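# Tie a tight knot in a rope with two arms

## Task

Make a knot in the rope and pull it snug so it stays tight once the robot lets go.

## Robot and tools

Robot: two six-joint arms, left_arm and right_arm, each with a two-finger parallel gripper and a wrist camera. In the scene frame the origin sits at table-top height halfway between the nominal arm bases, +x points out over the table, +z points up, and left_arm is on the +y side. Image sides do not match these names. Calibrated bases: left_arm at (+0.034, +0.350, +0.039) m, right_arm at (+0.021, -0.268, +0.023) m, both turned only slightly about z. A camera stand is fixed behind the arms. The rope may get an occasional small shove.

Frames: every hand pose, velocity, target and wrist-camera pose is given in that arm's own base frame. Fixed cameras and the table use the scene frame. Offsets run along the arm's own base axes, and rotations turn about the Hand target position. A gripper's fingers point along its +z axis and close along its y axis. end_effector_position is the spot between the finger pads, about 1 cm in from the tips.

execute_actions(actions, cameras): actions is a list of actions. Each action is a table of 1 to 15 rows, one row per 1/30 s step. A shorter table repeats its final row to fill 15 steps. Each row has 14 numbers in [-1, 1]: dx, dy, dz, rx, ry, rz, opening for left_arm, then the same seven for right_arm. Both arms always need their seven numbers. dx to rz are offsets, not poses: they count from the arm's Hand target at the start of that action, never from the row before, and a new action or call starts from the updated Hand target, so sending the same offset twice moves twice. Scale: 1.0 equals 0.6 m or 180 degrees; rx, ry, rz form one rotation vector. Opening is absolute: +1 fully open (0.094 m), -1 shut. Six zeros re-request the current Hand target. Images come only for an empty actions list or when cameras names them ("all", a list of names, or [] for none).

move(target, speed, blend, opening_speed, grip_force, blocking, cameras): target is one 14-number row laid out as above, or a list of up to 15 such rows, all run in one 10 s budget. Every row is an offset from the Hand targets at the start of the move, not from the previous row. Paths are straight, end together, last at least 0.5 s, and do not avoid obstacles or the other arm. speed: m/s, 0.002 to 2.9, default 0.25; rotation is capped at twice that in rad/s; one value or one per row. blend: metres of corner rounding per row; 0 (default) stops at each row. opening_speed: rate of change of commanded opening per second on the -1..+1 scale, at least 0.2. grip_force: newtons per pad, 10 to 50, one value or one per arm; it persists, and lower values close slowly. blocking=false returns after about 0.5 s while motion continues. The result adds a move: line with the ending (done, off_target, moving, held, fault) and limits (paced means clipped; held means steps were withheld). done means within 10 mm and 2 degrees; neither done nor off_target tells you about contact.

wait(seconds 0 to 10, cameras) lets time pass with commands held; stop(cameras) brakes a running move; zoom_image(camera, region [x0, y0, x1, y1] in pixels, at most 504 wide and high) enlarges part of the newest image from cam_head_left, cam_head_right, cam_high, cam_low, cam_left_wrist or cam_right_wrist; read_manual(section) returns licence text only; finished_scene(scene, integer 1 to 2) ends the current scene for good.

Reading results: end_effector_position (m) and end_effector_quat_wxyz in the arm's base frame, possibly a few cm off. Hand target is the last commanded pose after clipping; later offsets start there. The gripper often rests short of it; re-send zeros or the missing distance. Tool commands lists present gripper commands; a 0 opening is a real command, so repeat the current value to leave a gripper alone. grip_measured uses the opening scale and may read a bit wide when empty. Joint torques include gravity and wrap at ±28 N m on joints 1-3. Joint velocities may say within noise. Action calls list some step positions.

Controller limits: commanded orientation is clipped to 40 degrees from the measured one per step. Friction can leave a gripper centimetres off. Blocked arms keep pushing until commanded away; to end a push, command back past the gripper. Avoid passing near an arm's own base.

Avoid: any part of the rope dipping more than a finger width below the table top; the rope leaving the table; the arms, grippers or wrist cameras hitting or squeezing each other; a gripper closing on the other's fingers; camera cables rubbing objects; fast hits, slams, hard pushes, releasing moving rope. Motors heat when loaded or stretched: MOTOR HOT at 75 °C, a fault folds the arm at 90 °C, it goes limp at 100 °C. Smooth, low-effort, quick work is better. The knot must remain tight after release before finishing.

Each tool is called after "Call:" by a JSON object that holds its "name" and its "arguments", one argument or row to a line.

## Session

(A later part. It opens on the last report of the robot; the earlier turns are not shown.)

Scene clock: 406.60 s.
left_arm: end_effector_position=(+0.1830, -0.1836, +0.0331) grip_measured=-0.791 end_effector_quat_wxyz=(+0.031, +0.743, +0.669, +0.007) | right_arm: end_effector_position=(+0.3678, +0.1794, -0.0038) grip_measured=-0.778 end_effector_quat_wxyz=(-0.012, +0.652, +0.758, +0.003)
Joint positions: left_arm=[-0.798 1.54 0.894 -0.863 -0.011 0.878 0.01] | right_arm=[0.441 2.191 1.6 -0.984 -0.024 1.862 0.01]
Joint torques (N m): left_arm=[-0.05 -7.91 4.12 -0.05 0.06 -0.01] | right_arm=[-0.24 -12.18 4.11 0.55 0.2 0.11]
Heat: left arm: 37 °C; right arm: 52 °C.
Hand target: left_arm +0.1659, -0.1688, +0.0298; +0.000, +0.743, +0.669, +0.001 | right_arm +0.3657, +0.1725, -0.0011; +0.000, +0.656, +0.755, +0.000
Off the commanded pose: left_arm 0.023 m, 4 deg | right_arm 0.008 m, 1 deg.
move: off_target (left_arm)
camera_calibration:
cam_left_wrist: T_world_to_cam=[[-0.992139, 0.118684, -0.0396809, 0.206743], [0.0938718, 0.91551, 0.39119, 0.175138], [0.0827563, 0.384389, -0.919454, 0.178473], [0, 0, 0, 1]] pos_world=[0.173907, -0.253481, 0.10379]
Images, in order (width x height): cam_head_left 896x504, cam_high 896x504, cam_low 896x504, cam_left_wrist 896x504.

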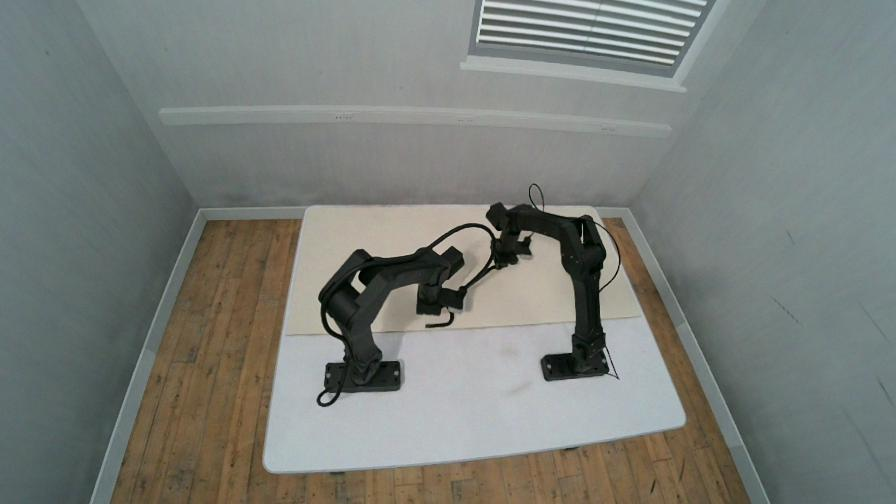

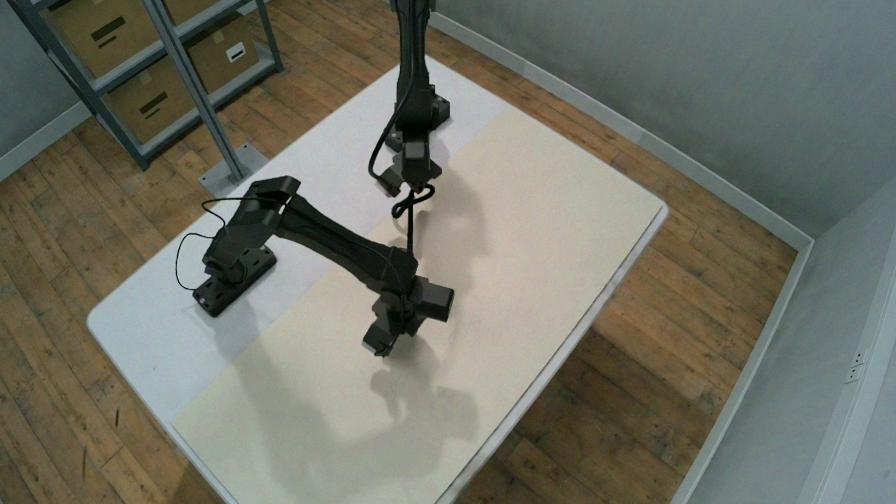

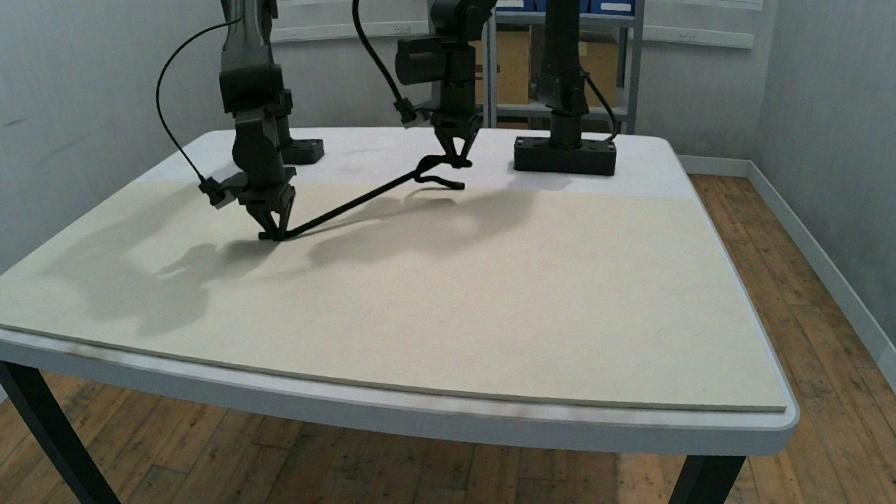

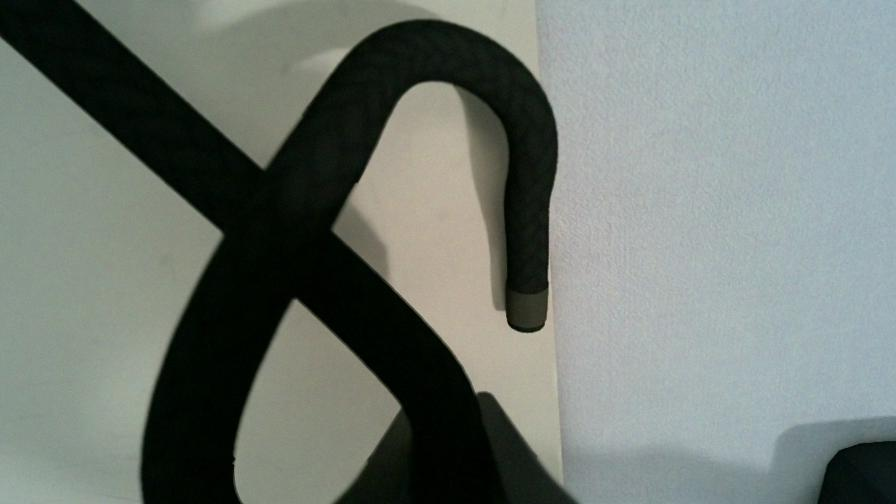

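Call:
{"name": "move", "arguments": {
  "target": [
    [0.005,-0.02,-0.05,0,0,0,-1,-0.04,0.06,0,0,0,0.06,-1],
    [0.005,-0.02,-0.112,0,0,0,-1,-0.04,0.06,0,0,0,0.06,-1],
    [0.005,-0.02,-0.112,0,0,0,-0.6,-0.04,0.06,0,0,0,0.06,-1],
    [0.005,-0.02,0.06,0,0,0,-0.6,-0.04,0.06,0,0,0,0.06,-1]
  ],
  "speed": 0.2,
  "opening_speed": 1.2,
  "blend": [0.02,0,0,0],
  "cameras": ["cam_left_wrist","cam_low"]
}}

Scene clock: 454.70 s.
left_arm: end_effector_position=(+0.1685, -0.1767, +0.0584) grip_measured=-0.602 end_effector_quat_wxyz=(-0.007, +0.742, +0.670, +0.005) | right_arm: end_effector_position=(+0.3480, +0.2076, -0.0041) grip_measured=-0.778 end_effector_quat_wxyz=(+0.001, +0.587, +0.810, -0.002)
Joint positions: left_arm=[-0.82 1.519 0.984 -1.049 -0.009 0.853 0.019] | right_arm=[0.537 2.177 1.576 -0.974 0.003 1.791 0.01]
Joint torques (N m): left_arm=[-0.35 -6.97 8.18 0.12 0.06 -0.01] | right_arm=[0.64 -12.12 4.07 0.55 -0.03 0]
Heat: left arm: 37 °C; right arm: 51 °C.
Hand target: left_arm +0.1689, -0.1809, +0.0658; +0.000, +0.743, +0.669, +0.001 | right_arm +0.3416, +0.2085, -0.0011; +0.000, +0.582, +0.813, +0.000
Off the commanded pose: left_arm 0.008 m, 1 deg | right_arm 0.007 m, 1 deg.
move: done; blend cut to 0.0186 m at target 1; target 3's new opening was sent with left_arm's hand 0.014 m and 2 deg from that target
camera_calibration:
cam_left_wrist: T_world_to_cam=[[-0.992934, 0.116963, 0.0200278, 0.188827], [0.114013, 0.893519, 0.43431, 0.150516], [0.032903, 0.433524, -0.900541, 0.216383], [0, 0, 0, 1]] pos_world=[0.163212, -0.250382, 0.12571]
Images, in order (width x height): cam_low 896x504, cam_left_wrist 896x504.

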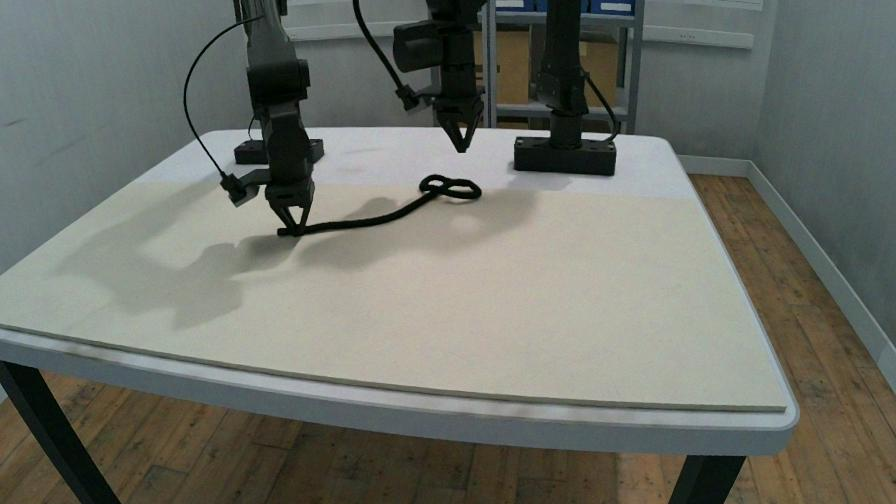

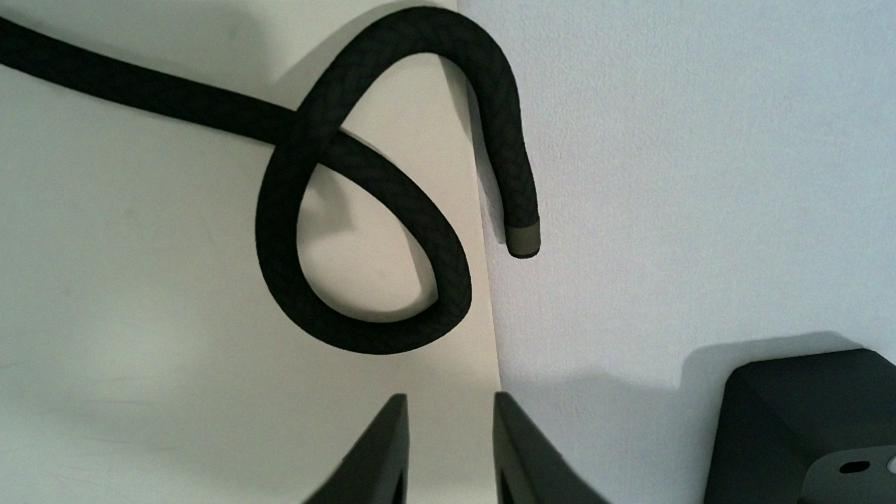

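Call:
{"name": "move", "arguments": {
  "target": [
    [-0.11,-0.002,-0.0,0,0,0,-1,0,0,0,0,0,0,-1],
    [-0.11,-0.002,-0.165,0,0,0,-1,0,0,0,0,0,0,-1],
    [0.0,-0.002,-0.165,0,0,0,-1,0,0,0,0,0,0,-1],
    [-0.02,-0.002,-0.165,0,0,0,-1,0,0,0,0,0,0,-1],
    [-0.01,0.0,0.02,0,0,0,-1,0,0,0,0,0,0,-1]
  ],
  "speed": [0.3,0.2,0.12,0.1,0.25],
  "cameras": ["cam_left_wrist"]
}}

Scene clock: 577.70 s.
left_arm: end_effector_position=(+0.1596, -0.1806, +0.0712) grip_measured=-0.997 end_effector_quat_wxyz=(-0.005, +0.743, +0.669, -0.001) | right_arm: end_effector_position=(+0.3480, +0.2076, -0.0041) grip_measured=-0.778 end_effector_quat_wxyz=(+0.001, +0.587, +0.810, -0.002)
Joint positions: left_arm=[-0.85 1.49 1.009 -1.1 0.002 0.826 0] | right_arm=[0.537 2.177 1.576 -0.974 0.003 1.791 0.01]
Joint torques (N m): left_arm=[0.59 -6.54 8.16 0.14 -0.06 0.08] | right_arm=[0.64 -12.12 4.07 0.54 -0.03 0]
Heat: left arm: 36 °C; right arm: 47 °C.
Hand target: left_arm +0.1628, -0.1809, +0.0778; +0.000, +0.743, +0.669, +0.001 | right_arm +0.3416, +0.2085, -0.0011; +0.000, +0.582, +0.813, +0.000
Off the commanded pose: left_arm 0.007 m, 1 deg | right_arm 0.007 m, 1 deg.
move: done
camera_calibration:
cam_left_wrist: T_world_to_cam=[[-0.992504, 0.119742, 0.0244504, 0.180321], [0.118756, 0.897684, 0.424335, 0.150162], [0.028862, 0.424058, -0.905175, 0.22916], [0, 0, 0, 1]] pos_world=[0.154523, -0.253567, 0.139302]
Images, in order (width x height): cam_left_wrist 896x504.

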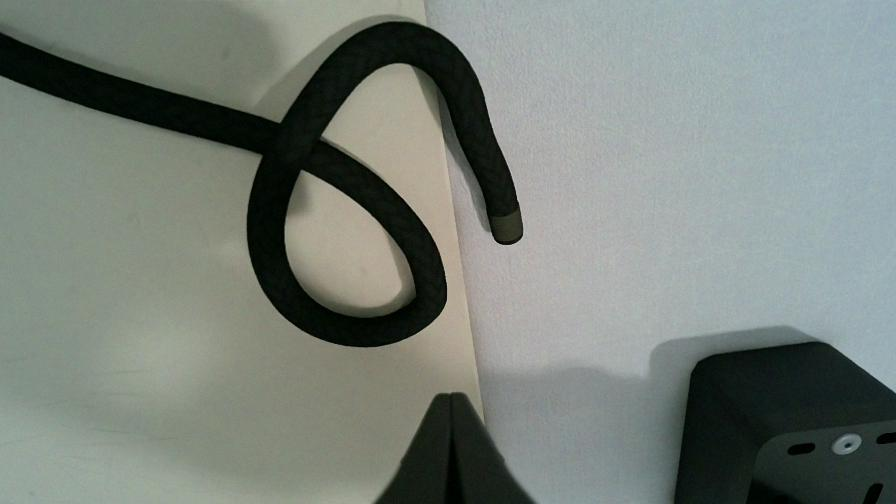

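Call:
{"name": "move", "arguments": {
  "target": [
    [0.022,0.025,-0.04,0,0,0.133,-0.5,0,0,0,0,0,0,-1],
    [0.022,0.025,-0.191,0,0,0.133,-0.5,0,0,0,0,0,0,-0.4],
    [0.022,0.025,-0.191,0,0,0.133,-0.5,0,0,0.12,0,0,0,-0.4]
  ],
  "speed": [0.3,0.2,0.25],
  "opening_speed": 1.5,
  "cameras": ["cam_left_wrist"]
}}

Scene clock: 617.97 s.
left_arm: end_effector_position=(+0.1793, -0.1701, -0.0242) grip_measured=-0.502 end_effector_quat_wxyz=(+0.006, +0.591, +0.807, +0.001) | right_arm: end_effector_position=(+0.3424, +0.2055, +0.0594) grip_measured=-0.403 end_effector_quat_wxyz=(-0.004, +0.587, +0.810, -0.005)
Joint positions: left_arm=[-0.766 1.667 0.765 -0.657 -0.003 0.498 0.023] | right_arm=[0.537 2.099 1.713 -1.197 -0.003 1.79 0.028]
Joint torques (N m): left_arm=[0.46 -4.71 3.14 0.79 0 0] | right_arm=[0.64 -11.1 8.05 0.19 0.01 0.01]
Heat: left arm: 37 °C; right arm: 47 °C.
Hand target: left_arm +0.1762, -0.1659, -0.0367; +0.000, +0.589, +0.808, +0.001 | right_arm +0.3416, +0.2085, +0.0709; +0.000, +0.582, +0.813, +0.000
Off the commanded pose: left_arm 0.014 m, 1 deg | right_arm 0.012 m, 1 deg.
move: off_target (left_arm, right_arm)
camera_calibration:
cam_left_wrist: T_world_to_cam=[[-0.957494, -0.288357, 0.00745962, 0.124787], [-0.259746, 0.873161, 0.412459, 0.242256], [-0.125449, 0.39299, -0.910945, 0.160029], [0, 0, 0, 1]] pos_world=[0.202483, -0.238435, 0.0449256]
Images, in order (width x height): cam_left_wrist 896x504.

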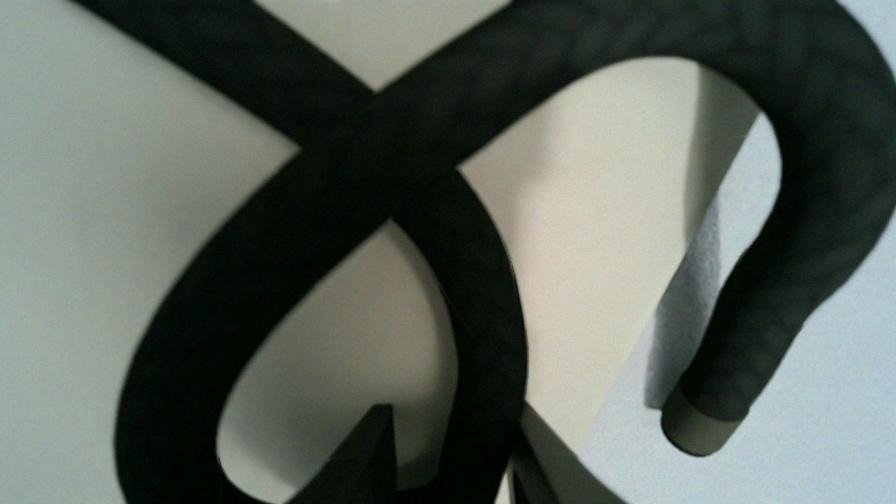

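Call:
{"name": "move", "arguments": {
  "target": [
    [0,0,0,0,0,0,-1,0,0,0,0,0,0,-0.4],
    [0,0,0.1,0,0,0,-1,0,-0.05,0.03,0,0,0,-0.4],
    [-0.092,-0.008,0.1,0,0,0,-1,0,-0.05,0.03,0,0,0,-0.4]
  ],
  "speed": 0.15,
  "opening_speed": 1.2,
  "blend": [0,0.01,0],
  "cameras": ["cam_left_wrist","cam_low","cam_high","cam_head_left"]
}}

Call:
{"name": "zoom_image", "arguments": {
  "camera": "cam_low",
  "region": [380, 130, 540, 230]
}}

Call:
{"name": "zoom_image", "arguments": {
  "camera": "cam_high",
  "region": [350, 140, 470, 240]
}}

Call:
{"name": "zoom_image", "arguments": {
  "camera": "cam_head_left",
  "region": [380, 250, 500, 350]
}}

Scene clock: 629.90 s.
left_arm: end_effector_position=(+0.1273, -0.1775, +0.0242) grip_measured=-0.788 end_effector_quat_wxyz=(+0.008, +0.589, +0.808, -0.001) | right_arm: end_effector_position=(+0.3465, +0.1827, +0.0798) grip_measured=-0.403 end_effector_quat_wxyz=(-0.002, +0.583, +0.813, +0.001)
Joint positions: left_arm=[-0.956 1.442 0.769 -0.884 -0.004 0.303 0.01] | right_arm=[0.481 2.045 1.713 -1.238 -0.005 1.724 0.028]
Joint torques (N m): left_arm=[-0.28 -6.89 4.6 0.21 0 -0.03] | right_arm=[-0.16 -11.58 6.11 0.21 0.03 0]
Heat: left arm: 36 °C; right arm: 47 °C.
Hand target: left_arm +0.1208, -0.1707, +0.0232; +0.000, +0.589, +0.808, +0.001 | right_arm +0.3416, +0.1785, +0.0889; +0.000, +0.582, +0.813, +0.000
Off the commanded pose: left_arm 0.009 m, 1 deg | right_arm 0.011 m, 0 deg.
move: off_target (right_arm)
camera_calibration:
cam_left_wrist: T_world_to_cam=[[-0.956172, -0.292697, 0.00801329, 0.0715868], [-0.264025, 0.873695, 0.408593, 0.215978], [-0.126595, 0.38857, -0.912681, 0.1999], [0, 0, 0, 1]] pos_world=[0.150779, -0.245421, 0.0936242]
Images, in order (width x height): cam_head_left 896x504, cam_high 896x504, cam_low 896x504, cam_left_wrist 896x504.

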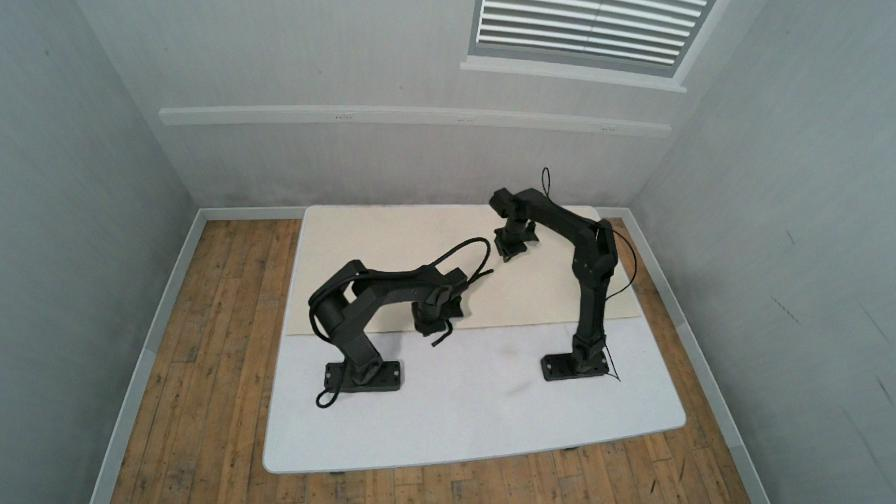

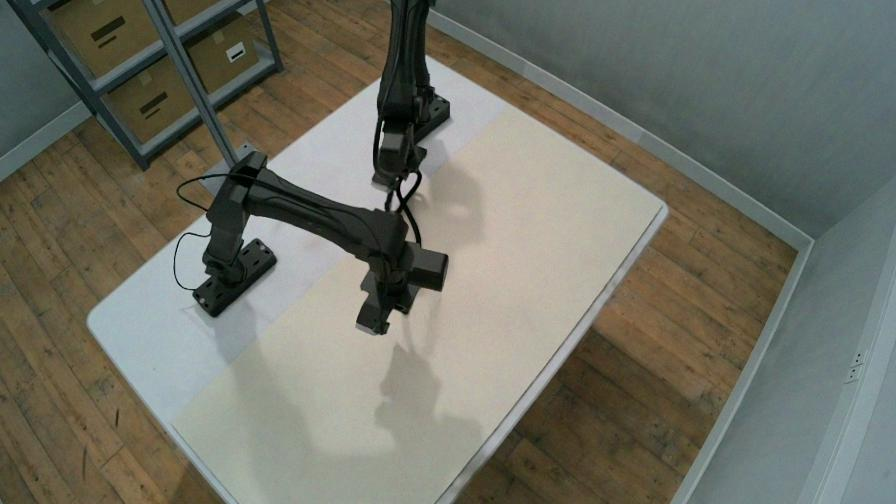

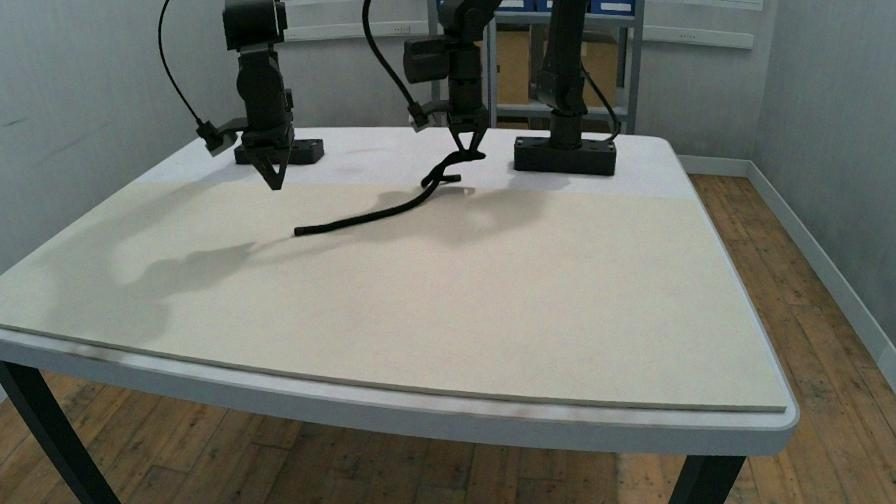

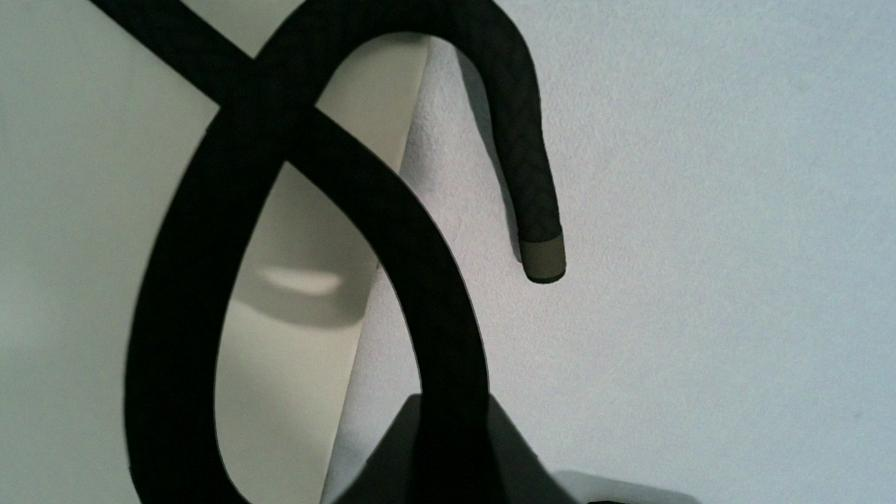

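Scaled by 3.150.

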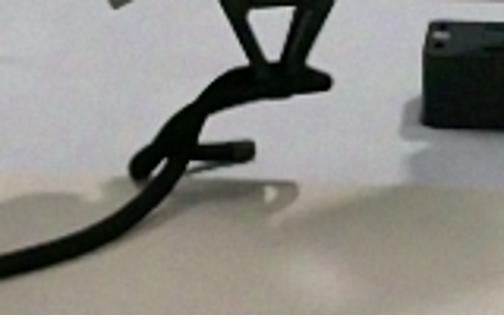

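Scaled by 4.200.

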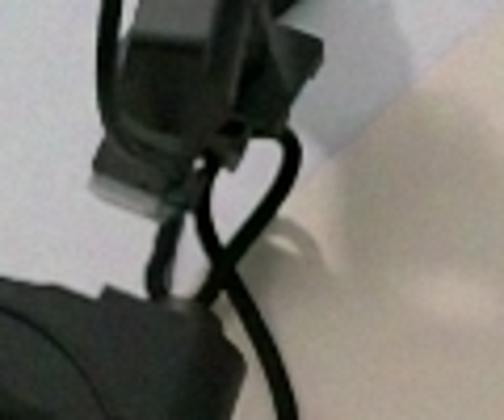

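Scaled by 4.200.

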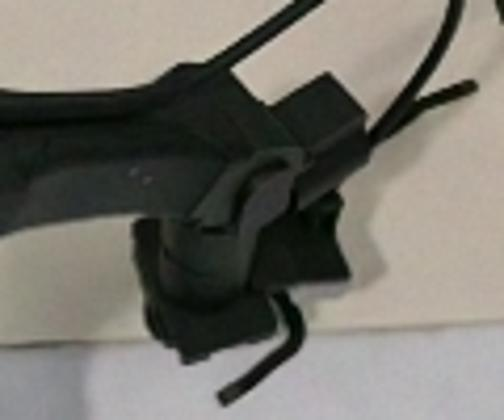

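Call:
{"name": "move", "arguments": {
  "target": [
    [0,-0.02,0,0,0,0,-1,0,-0.35,0.05,0,0,0,-0.4],
    [0.007,-0.282,0,0,0,0,-1,0,-0.4,0.05,0,0,0,-0.4],
    [0.007,-0.282,-0.1,0,0,0,-1,0,-0.4,0.05,0,0,0,-0.4],
    [0.007,-0.282,-0.1,0,0,0,-0.55,0,-0.4,0.05,0,0,0,-0.4],
    [0.007,-0.282,0.15,0,0,0,-0.55,0,-0.4,0.05,0,0,0,-0.4]
  ],
  "speed": 0.25,
  "opening_speed": 1.2,
  "blend": [0.02,0.02,0,0,0],
  "cameras": ["cam_left_wrist","cam_high","cam_head_right"]
}}

Scene clock: 692.00 s.
left_arm: end_effector_position=(+0.1233, -0.3385, +0.1067) grip_measured=-0.552 end_effector_quat_wxyz=(-0.006, +0.590, +0.807, +0.000) | right_arm: end_effector_position=(+0.3395, -0.0585, +0.1086) grip_measured=-0.403 end_effector_quat_wxyz=(-0.010, +0.581, +0.813, -0.002)
Joint positions: left_arm=[-1.221 1.922 1.645 -1.303 0.006 0.041 0.021] | right_arm=[-0.176 1.869 1.582 -1.303 -0.004 1.065 0.028]
Joint torques (N m): left_arm=[0.05 -10.74 8.53 0.14 -0.1 -0.03] | right_arm=[-0.4 -8.95 8.51 0.23 0.03 0]
Heat: left arm: 36 °C; right arm: 51 °C.
Hand target: left_arm +0.1251, -0.3398, +0.1132; +0.000, +0.589, +0.808, +0.001 | right_arm +0.3417, -0.0615, +0.1190; +0.000, +0.582, +0.813, +0.000
Off the commanded pose: left_arm 0.007 m, 1 deg | right_arm 0.011 m, 1 deg.
move: off_target (right_arm); target 4's new opening was sent with left_arm's hand 0.014 m and 0 deg from that target
camera_calibration:
cam_left_wrist: T_world_to_cam=[[-0.95675, -0.290019, 0.0227613, 0.0194179], [-0.252795, 0.867564, 0.428285, 0.316349], [-0.143958, 0.404007, -0.903357, 0.343645], [0, 0, 0, 1]] pos_world=[0.14802, -0.407657, 0.174505]
Images, in order (width x height): cam_head_right 896x504, cam_high 896x504, cam_left_wrist 896x504.

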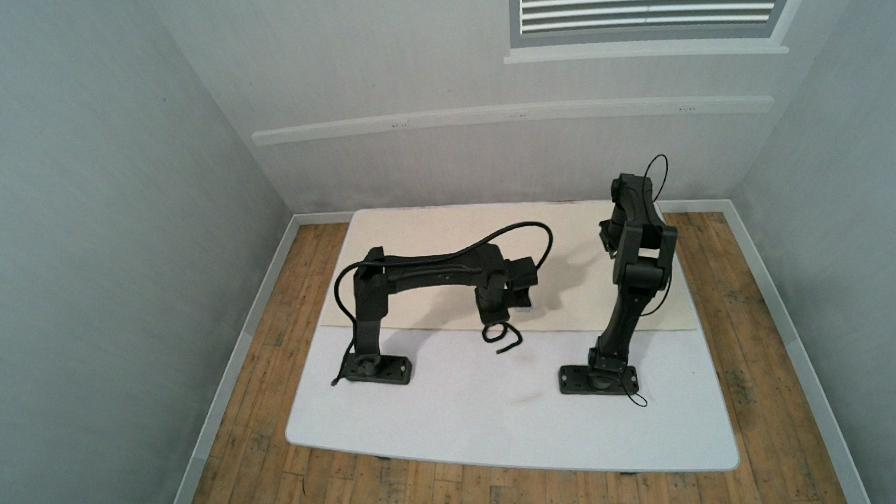

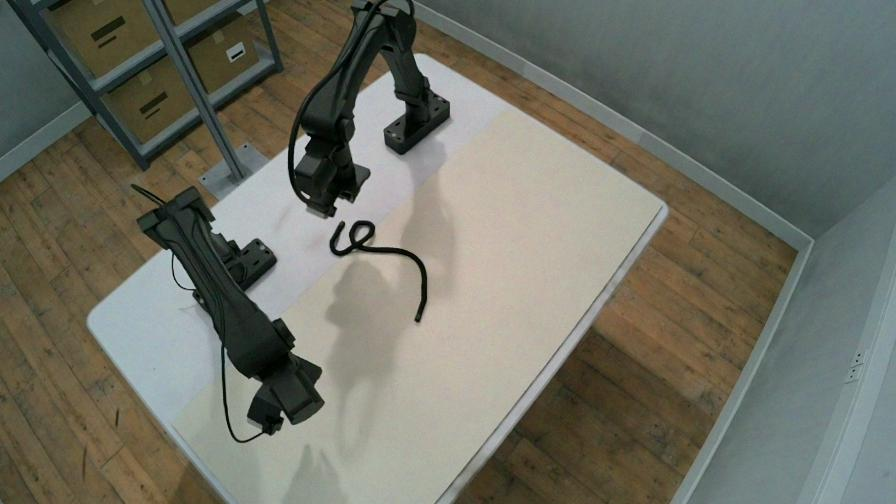

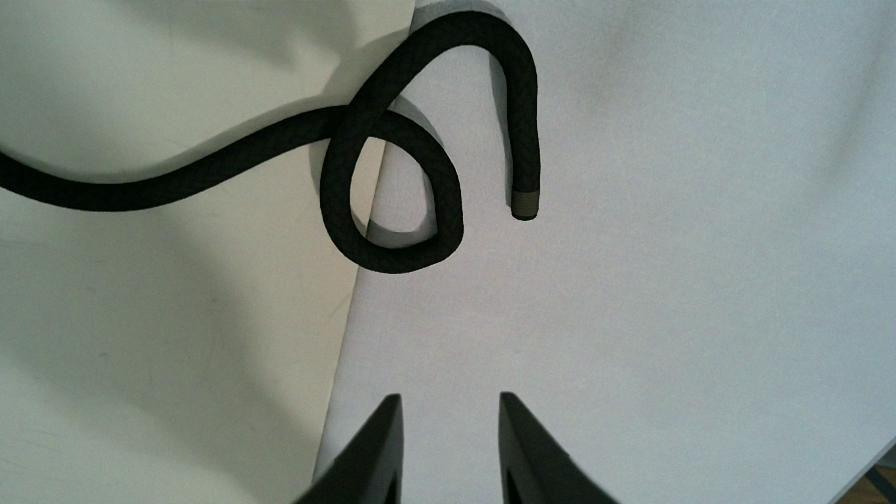

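Call:
{"name": "execute_actions", "arguments": {
  "actions": []
}}

Scene clock: 713.33 s.
left_arm: end_effector_position=(+0.1233, -0.3384, +0.1067) grip_measured=-0.552 end_effector_quat_wxyz=(-0.006, +0.590, +0.807, +0.000) | right_arm: end_effector_position=(+0.3395, -0.0585, +0.1086) grip_measured=-0.403 end_effector_quat_wxyz=(-0.010, +0.581, +0.813, -0.002)
Joint positions: left_arm=[-1.221 1.922 1.645 -1.304 0.006 0.041 0.021] | right_arm=[-0.176 1.869 1.582 -1.303 -0.004 1.065 0.028]
Joint velocities: within noise
Joint torques (N m): left_arm=[0.03 -10.74 8.51 0.13 -0.1 -0.03] | right_arm=[-0.39 -8.94 8.51 0.22 0.03 0]
Motor temperatures (°C): left_arm=[29 39 37 31 31 31 30] | right_arm=[30 48 40 31 30 31 31]
Heat: left arm: 39 °C; right arm: 48 °C.
Hand target: left_arm +0.1251, -0.3398, +0.1132; +0.000, +0.589, +0.808, +0.001 | right_arm +0.3417, -0.0615, +0.1190; +0.000, +0.582, +0.813, +0.000
Tool commands: left_gripper/opening=-0.55 right_gripper/opening=-0.4
Off the commanded pose: left_arm 0.007 m, 1 deg | right_arm 0.011 m, 1 deg.
camera_calibration:
cam_left_wrist: T_world_to_cam=[[-0.956742, -0.290037, 0.022872, 0.0194216], [-0.25271, 0.867412, 0.428642, 0.316169], [-0.144162, 0.40432, -0.903185, 0.343642], [0, 0, 0, 1]] pos_world=[0.148021, -0.407557, 0.174405]
cam_right_wrist: T_world_to_cam=[[-0.944959, -0.326742, 0.0171142, 0.300865], [-0.294878, 0.873137, 0.388174, 0.15027], [-0.141776, 0.361762, -0.921427, 0.25472], [0, 0, 0, 1]] pos_world=[0.36473, -0.125049, 0.171226]

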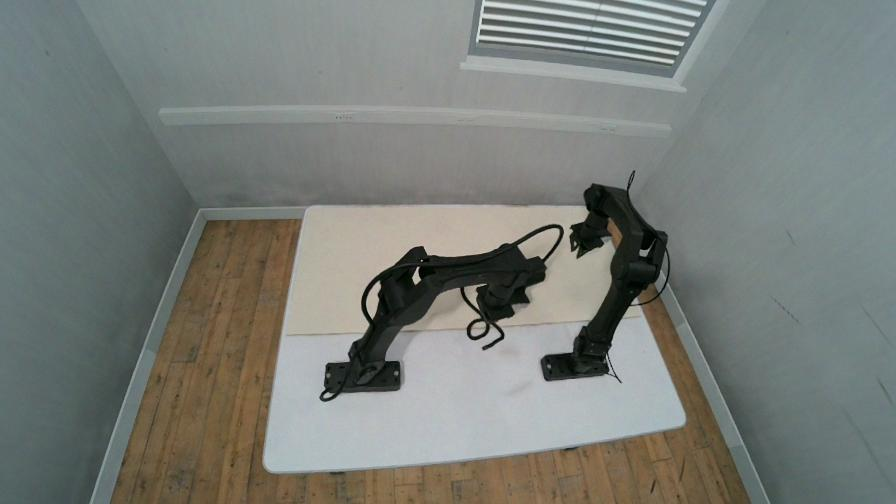

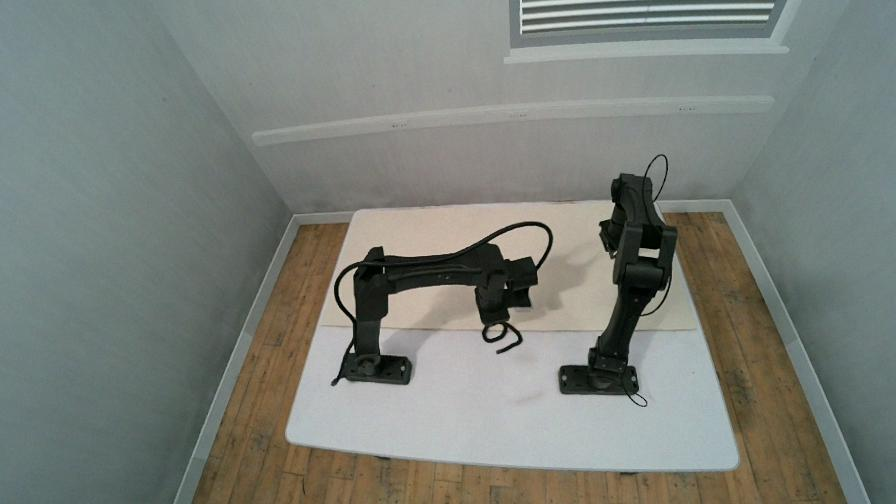

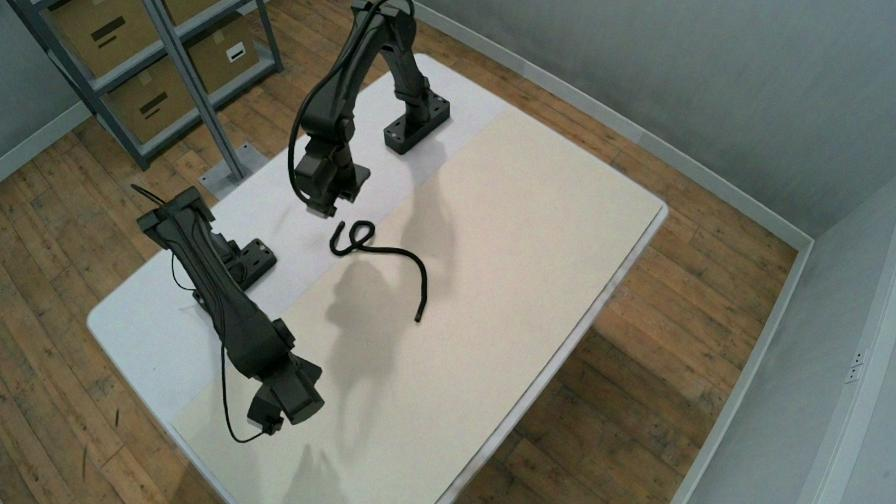

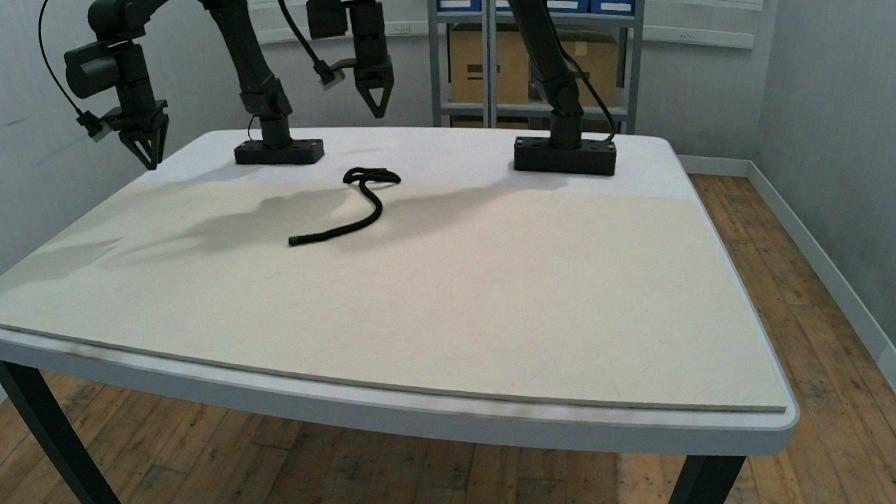

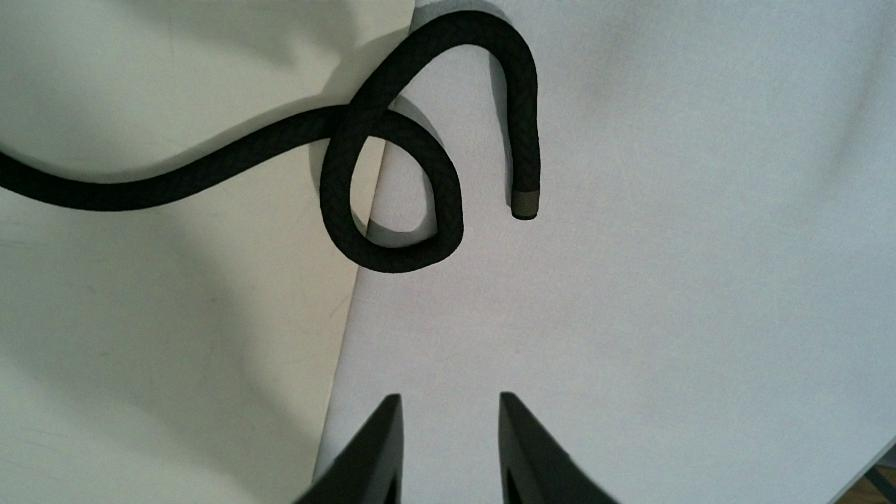

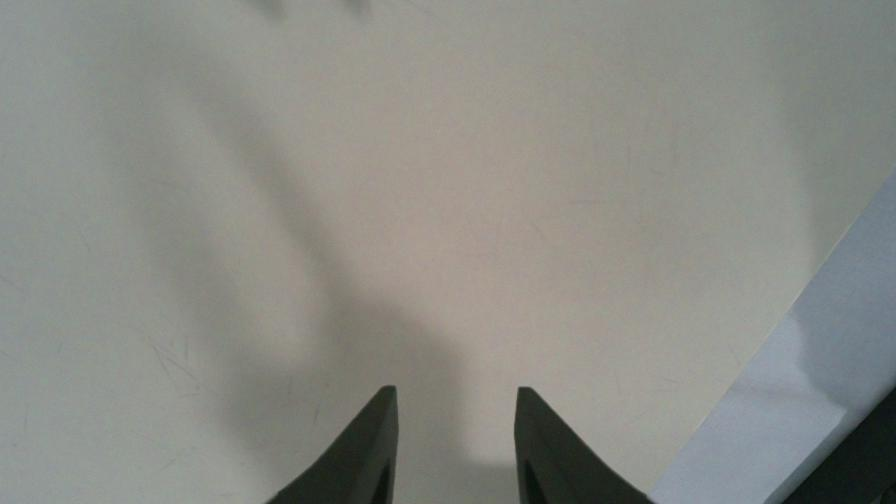

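Call:
{"name": "move", "arguments": {
  "target": [0.024, 0.2, 0.01, 0, 0, 0.494, -0.5, 0, 0, 0, 0, 0, 0, -0.4],
  "speed": 0.3
}}

Call:
{"name": "move", "arguments": {
  "target": [0, 0, 0, -0.0797, -0.0244, 0, -0.5, -0.2, 0.08, 0.04, 0, 0, 0.483, -0.5],
  "speed": 0.25
}}

Scene clock: 810.33 s.
left_arm: end_effector_position=(+0.1396, -0.2237, +0.1202) grip_measured=-0.502 end_effector_quat_wxyz=(-0.005, -0.140, +0.990, +0.004) | right_arm: end_effector_position=(+0.3395, -0.0585, +0.1086) grip_measured=-0.403 end_effector_quat_wxyz=(-0.010, +0.581, +0.813, -0.002)
Joint positions: left_arm=[-1.012 1.55 1.263 -1.294 0.006 -1.294 0.023] | right_arm=[-0.176 1.869 1.582 -1.303 -0.004 1.065 0.028]
Joint torques (N m): left_arm=[0.42 -8.59 4.85 0.43 -0.07 -0.07] | right_arm=[-0.4 -8.94 8.53 0.23 0.03 -0.01]
Heat: left arm: 41 °C; right arm: 45 °C.
Hand target: left_arm +0.1395, -0.2199, +0.1192; -0.001, -0.146, +0.989, +0.001 | right_arm +0.3417, -0.0615, +0.1190; +0.000, +0.582, +0.813, +0.000
Off the commanded pose: left_arm 0.004 m, 1 deg | right_arm 0.011 m, 1 deg.
move: off_target (right_arm)

Scene clock: 814.17 s.
left_arm: end_effector_position=(+0.1404, -0.2232, +0.1219) grip_measured=-0.502 end_effector_quat_wxyz=(+0.018, -0.144, +0.981, -0.126) | right_arm: end_effector_position=(+0.2313, -0.0153, +0.1445) grip_measured=-0.497 end_effector_quat_wxyz=(+0.008, -0.131, +0.991, +0.000)
Joint positions: left_arm=[-0.958 1.309 1.033 -1.054 0.08 -1.259 0.023] | right_arm=[-0.073 1.405 1.228 -1.379 -0.004 -0.336 0.024]
Joint torques (N m): left_arm=[0.61 -6.32 5.23 0.9 0.07 0.05] | right_arm=[0.57 -5.79 4.78 0.36 0.03 0.03]
Heat: left arm: 40 °C; right arm: 45 °C.
Hand target: left_arm +0.1395, -0.2199, +0.1192; +0.018, -0.145, +0.981, -0.128 | right_arm +0.2216, -0.0135, +0.1429; +0.000, -0.137, +0.991, +0.000
Off the commanded pose: left_arm 0.004 m, 0 deg | right_arm 0.010 m, 1 deg.
move: done

Call:
{"name": "move", "arguments": {
  "target": [0, 0, 0, 0, 0, 0, -0.5, -0.161, 0.2975, -0.025, 0, 0, 0, -0.5],
  "speed": 0.25,
  "cameras": ["cam_right_wrist","cam_left_wrist"]
}}

Scene clock: 822.57 s.
left_arm: end_effector_position=(+0.1405, -0.2233, +0.1220) grip_measured=-0.502 end_effector_quat_wxyz=(+0.018, -0.144, +0.981, -0.126) | right_arm: end_effector_position=(+0.1215, +0.1608, +0.1275) grip_measured=-0.497 end_effector_quat_wxyz=(-0.009, -0.136, +0.991, -0.001)
Joint positions: left_arm=[-0.958 1.309 1.033 -1.053 0.08 -1.259 0.023] | right_arm=[0.909 1.314 1.09 -1.361 -0.011 0.635 0.024]
Joint torques (N m): left_arm=[0.61 -6.32 5.22 0.91 0.07 0.05] | right_arm=[0.62 -2.86 7.02 0.6 0.08 0.13]
Heat: left arm: 39 °C; right arm: 45 °C.
Hand target: left_arm +0.1395, -0.2199, +0.1193; +0.019, -0.145, +0.981, -0.129 | right_arm +0.1251, +0.1651, +0.1280; +0.000, -0.138, +0.990, +0.000
Off the commanded pose: left_arm 0.004 m, 0 deg | right_arm 0.005 m, 1 deg.
move: done
camera_calibration:
cam_left_wrist: T_world_to_cam=[[0.262253, -0.927202, 0.267431, -0.274437], [-0.904862, -0.139976, 0.402034, 0.0839736], [-0.335333, -0.347423, -0.875699, 0.169054], [0, 0, 0, 1]] pos_world=[0.204646, -0.183972, 0.187673]
cam_right_wrist: T_world_to_cam=[[0.273288, -0.961931, 0.0016025, 0.122297], [-0.885049, -0.250793, 0.392162, 0.139033], [-0.376831, -0.108592, -0.919895, 0.265951], [0, 0, 0, 1]] pos_world=[0.189847, 0.181389, 0.189927]
Images, in order (width x height): cam_left_wrist 896x504, cam_right_wrist 896x504.

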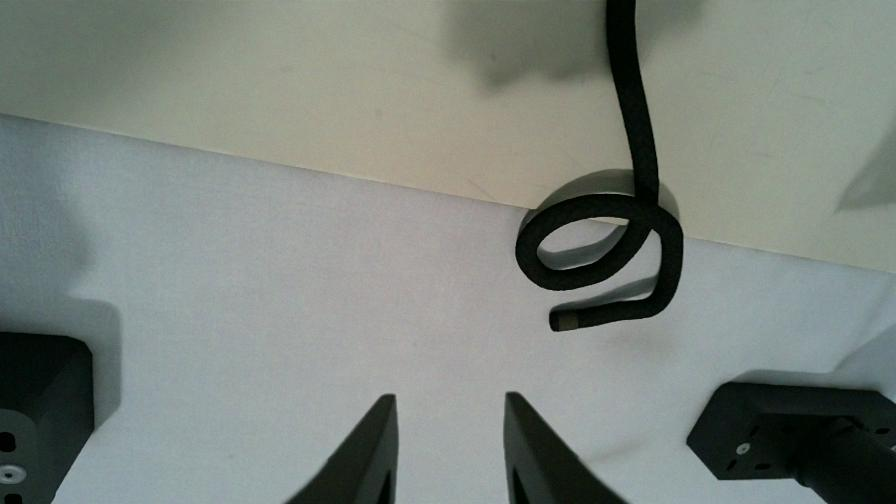

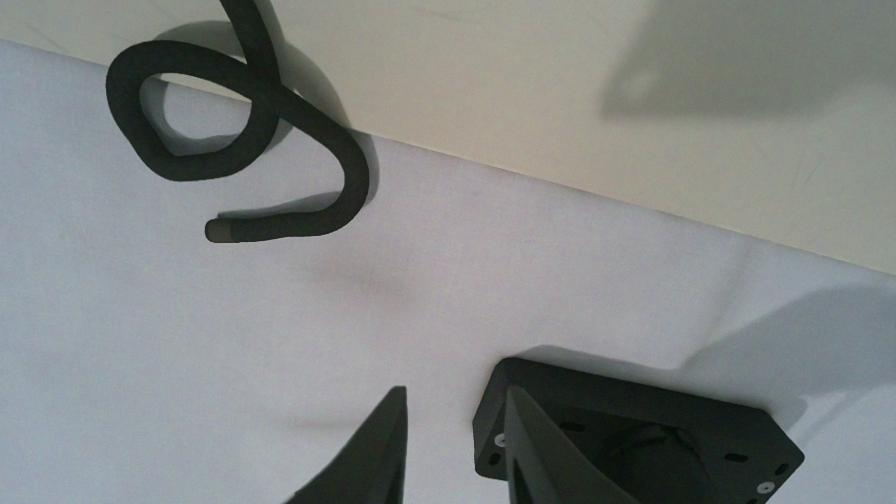

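Call:
{"name": "move", "arguments": {
  "target": [
    [0, 0, 0, 0, 0, 0, -0.5, 0.0133, 0.085, -0.1, 0.0534, 0.0153, 0, -0.4],
    [0, 0, 0, 0, 0, 0, -0.5, 0.0133, 0.085, -0.245, 0.0534, 0.0153, 0, -0.4]
  ],
  "speed": [0.25, 0.12],
  "cameras": ["cam_right_wrist","cam_left_wrist"]
}}

Scene clock: 848.20 s.
left_arm: end_effector_position=(+0.1405, -0.2233, +0.1220) grip_measured=-0.502 end_effector_quat_wxyz=(+0.018, -0.144, +0.981, -0.126) | right_arm: end_effector_position=(+0.1312, +0.2109, -0.0104) grip_measured=-0.403 end_effector_quat_wxyz=(-0.021, -0.135, +0.988, +0.077)
Joint positions: left_arm=[-0.958 1.309 1.033 -1.053 0.08 -1.259 0.023] | right_arm=[0.909 1.575 0.722 -0.639 -0.14 0.644 0.028]
Joint torques (N m): left_arm=[0.62 -6.31 5.24 0.91 0.07 0.05] | right_arm=[0.43 -3.59 4.07 1.41 -0.08 0.09]
Motor temperatures (°C): left_arm=[29 37 36 32 31 31 29] | right_arm=[30 43 41 31 30 31 30]
Heat: left arm: 37 °C; right arm: 43 °C.
Hand target: left_arm +0.1395, -0.2199, +0.1193; +0.019, -0.145, +0.981, -0.129 | right_arm +0.1330, +0.2160, -0.0191; -0.013, -0.137, +0.987, +0.086
Off the commanded pose: left_arm 0.004 m, 0 deg | right_arm 0.010 m, 1 deg.
move: done
camera_calibration:
cam_left_wrist: T_world_to_cam=[[0.262253, -0.927202, 0.267431, -0.274437], [-0.904862, -0.139976, 0.402034, 0.0839736], [-0.335333, -0.347423, -0.875699, 0.169054], [0, 0, 0, 1]] pos_world=[0.204646, -0.183972, 0.187673]
cam_right_wrist: T_world_to_cam=[[0.265764, -0.951253, -0.156484, 0.165141], [-0.868514, -0.306702, 0.389381, 0.223795], [-0.418394, 0.0324251, -0.907687, 0.123902], [0, 0, 0, 1]] pos_world=[0.20232, 0.221712, 0.0511641]
Images, in order (width x height): cam_left_wrist 896x504, cam_right_wrist 896x504.

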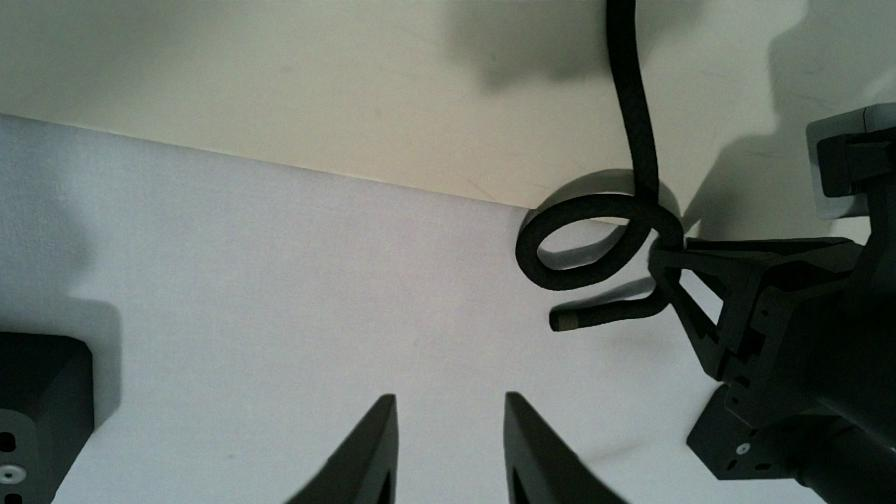

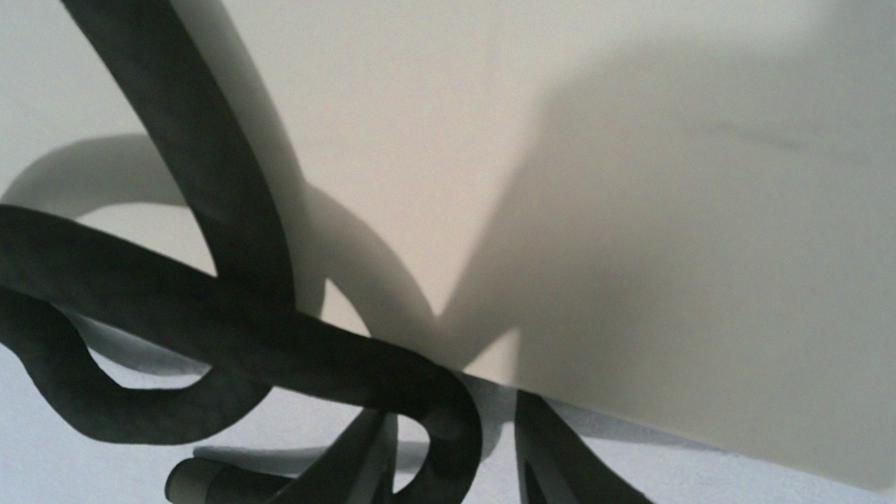

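Call:
{"name": "move", "arguments": {
  "target": [0, 0, 0, 0, 0, 0, -0.5, 0, 0, 0, 0, 0, 0, -1],
  "opening_speed": 0.7,
  "cameras": ["cam_left_wrist","cam_right_wrist"]
}}

Scene clock: 854.23 s.
left_arm: end_effector_position=(+0.1405, -0.2233, +0.1220) grip_measured=-0.502 end_effector_quat_wxyz=(+0.018, -0.144, +0.981, -0.126) | right_arm: end_effector_position=(+0.1363, +0.2195, -0.0103) grip_measured=-0.767 end_effector_quat_wxyz=(-0.009, -0.136, +0.986, +0.093)
Joint positions: left_arm=[-0.958 1.309 1.033 -1.053 0.08 -1.259 0.023] | right_arm=[0.909 1.579 0.722 -0.596 -0.146 0.644 0.011]
Joint torques (N m): left_arm=[0.59 -6.31 5.23 0.91 0.07 0.05] | right_arm=[0.39 -3.92 4.07 1.03 -0.03 0.06]
Heat: left arm: 37 °C; right arm: 43 °C.
Hand target: left_arm +0.1395, -0.2199, +0.1193; +0.019, -0.145, +0.981, -0.129 | right_arm +0.1330, +0.2160, -0.0191; -0.013, -0.137, +0.987, +0.086
Off the commanded pose: left_arm 0.004 m, 0 deg | right_arm 0.010 m, 1 deg.
move: done
camera_calibration:
cam_left_wrist: T_world_to_cam=[[0.262253, -0.927202, 0.267431, -0.274437], [-0.904862, -0.139976, 0.402034, 0.0839736], [-0.335333, -0.347423, -0.875699, 0.169054], [0, 0, 0, 1]] pos_world=[0.204646, -0.183972, 0.187673]
cam_right_wrist: T_world_to_cam=[[0.269551, -0.945328, -0.183569, 0.169809], [-0.875298, -0.31999, 0.362575, 0.234483], [-0.401493, 0.0629449, -0.913697, 0.11682], [0, 0, 0, 1]] pos_world=[0.206372, 0.228204, 0.0528919]
Images, in order (width x height): cam_left_wrist 896x504, cam_right_wrist 896x504.

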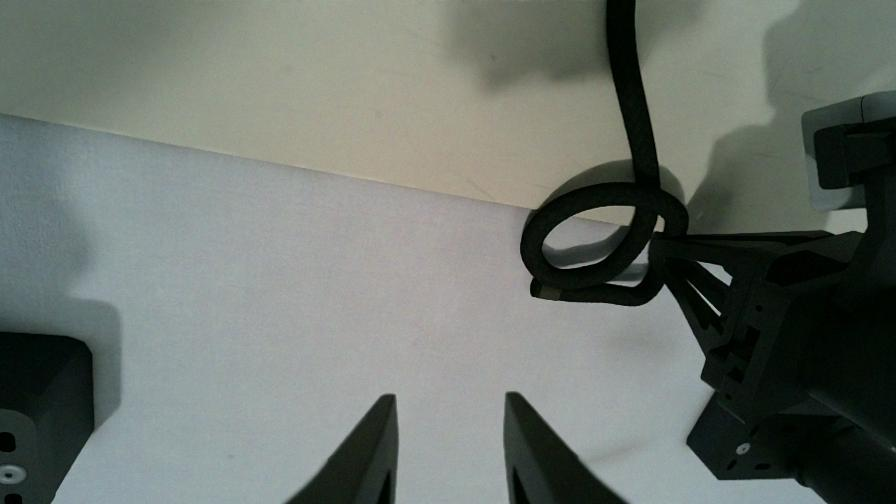

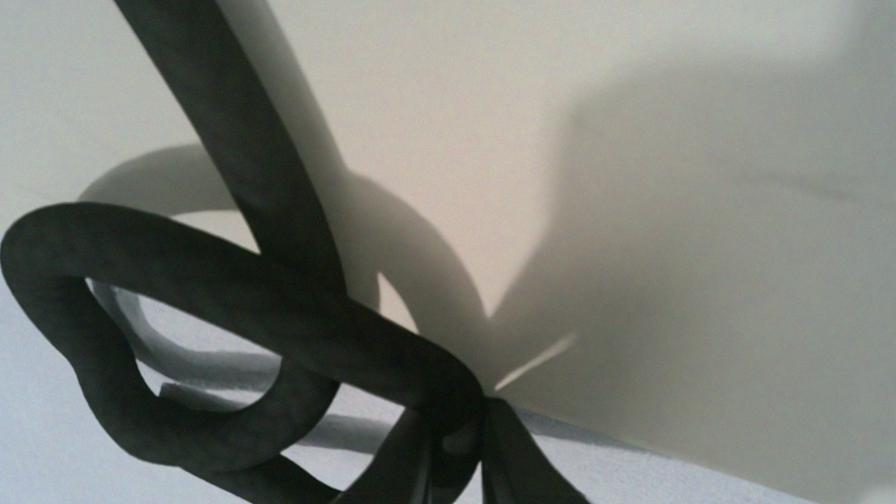

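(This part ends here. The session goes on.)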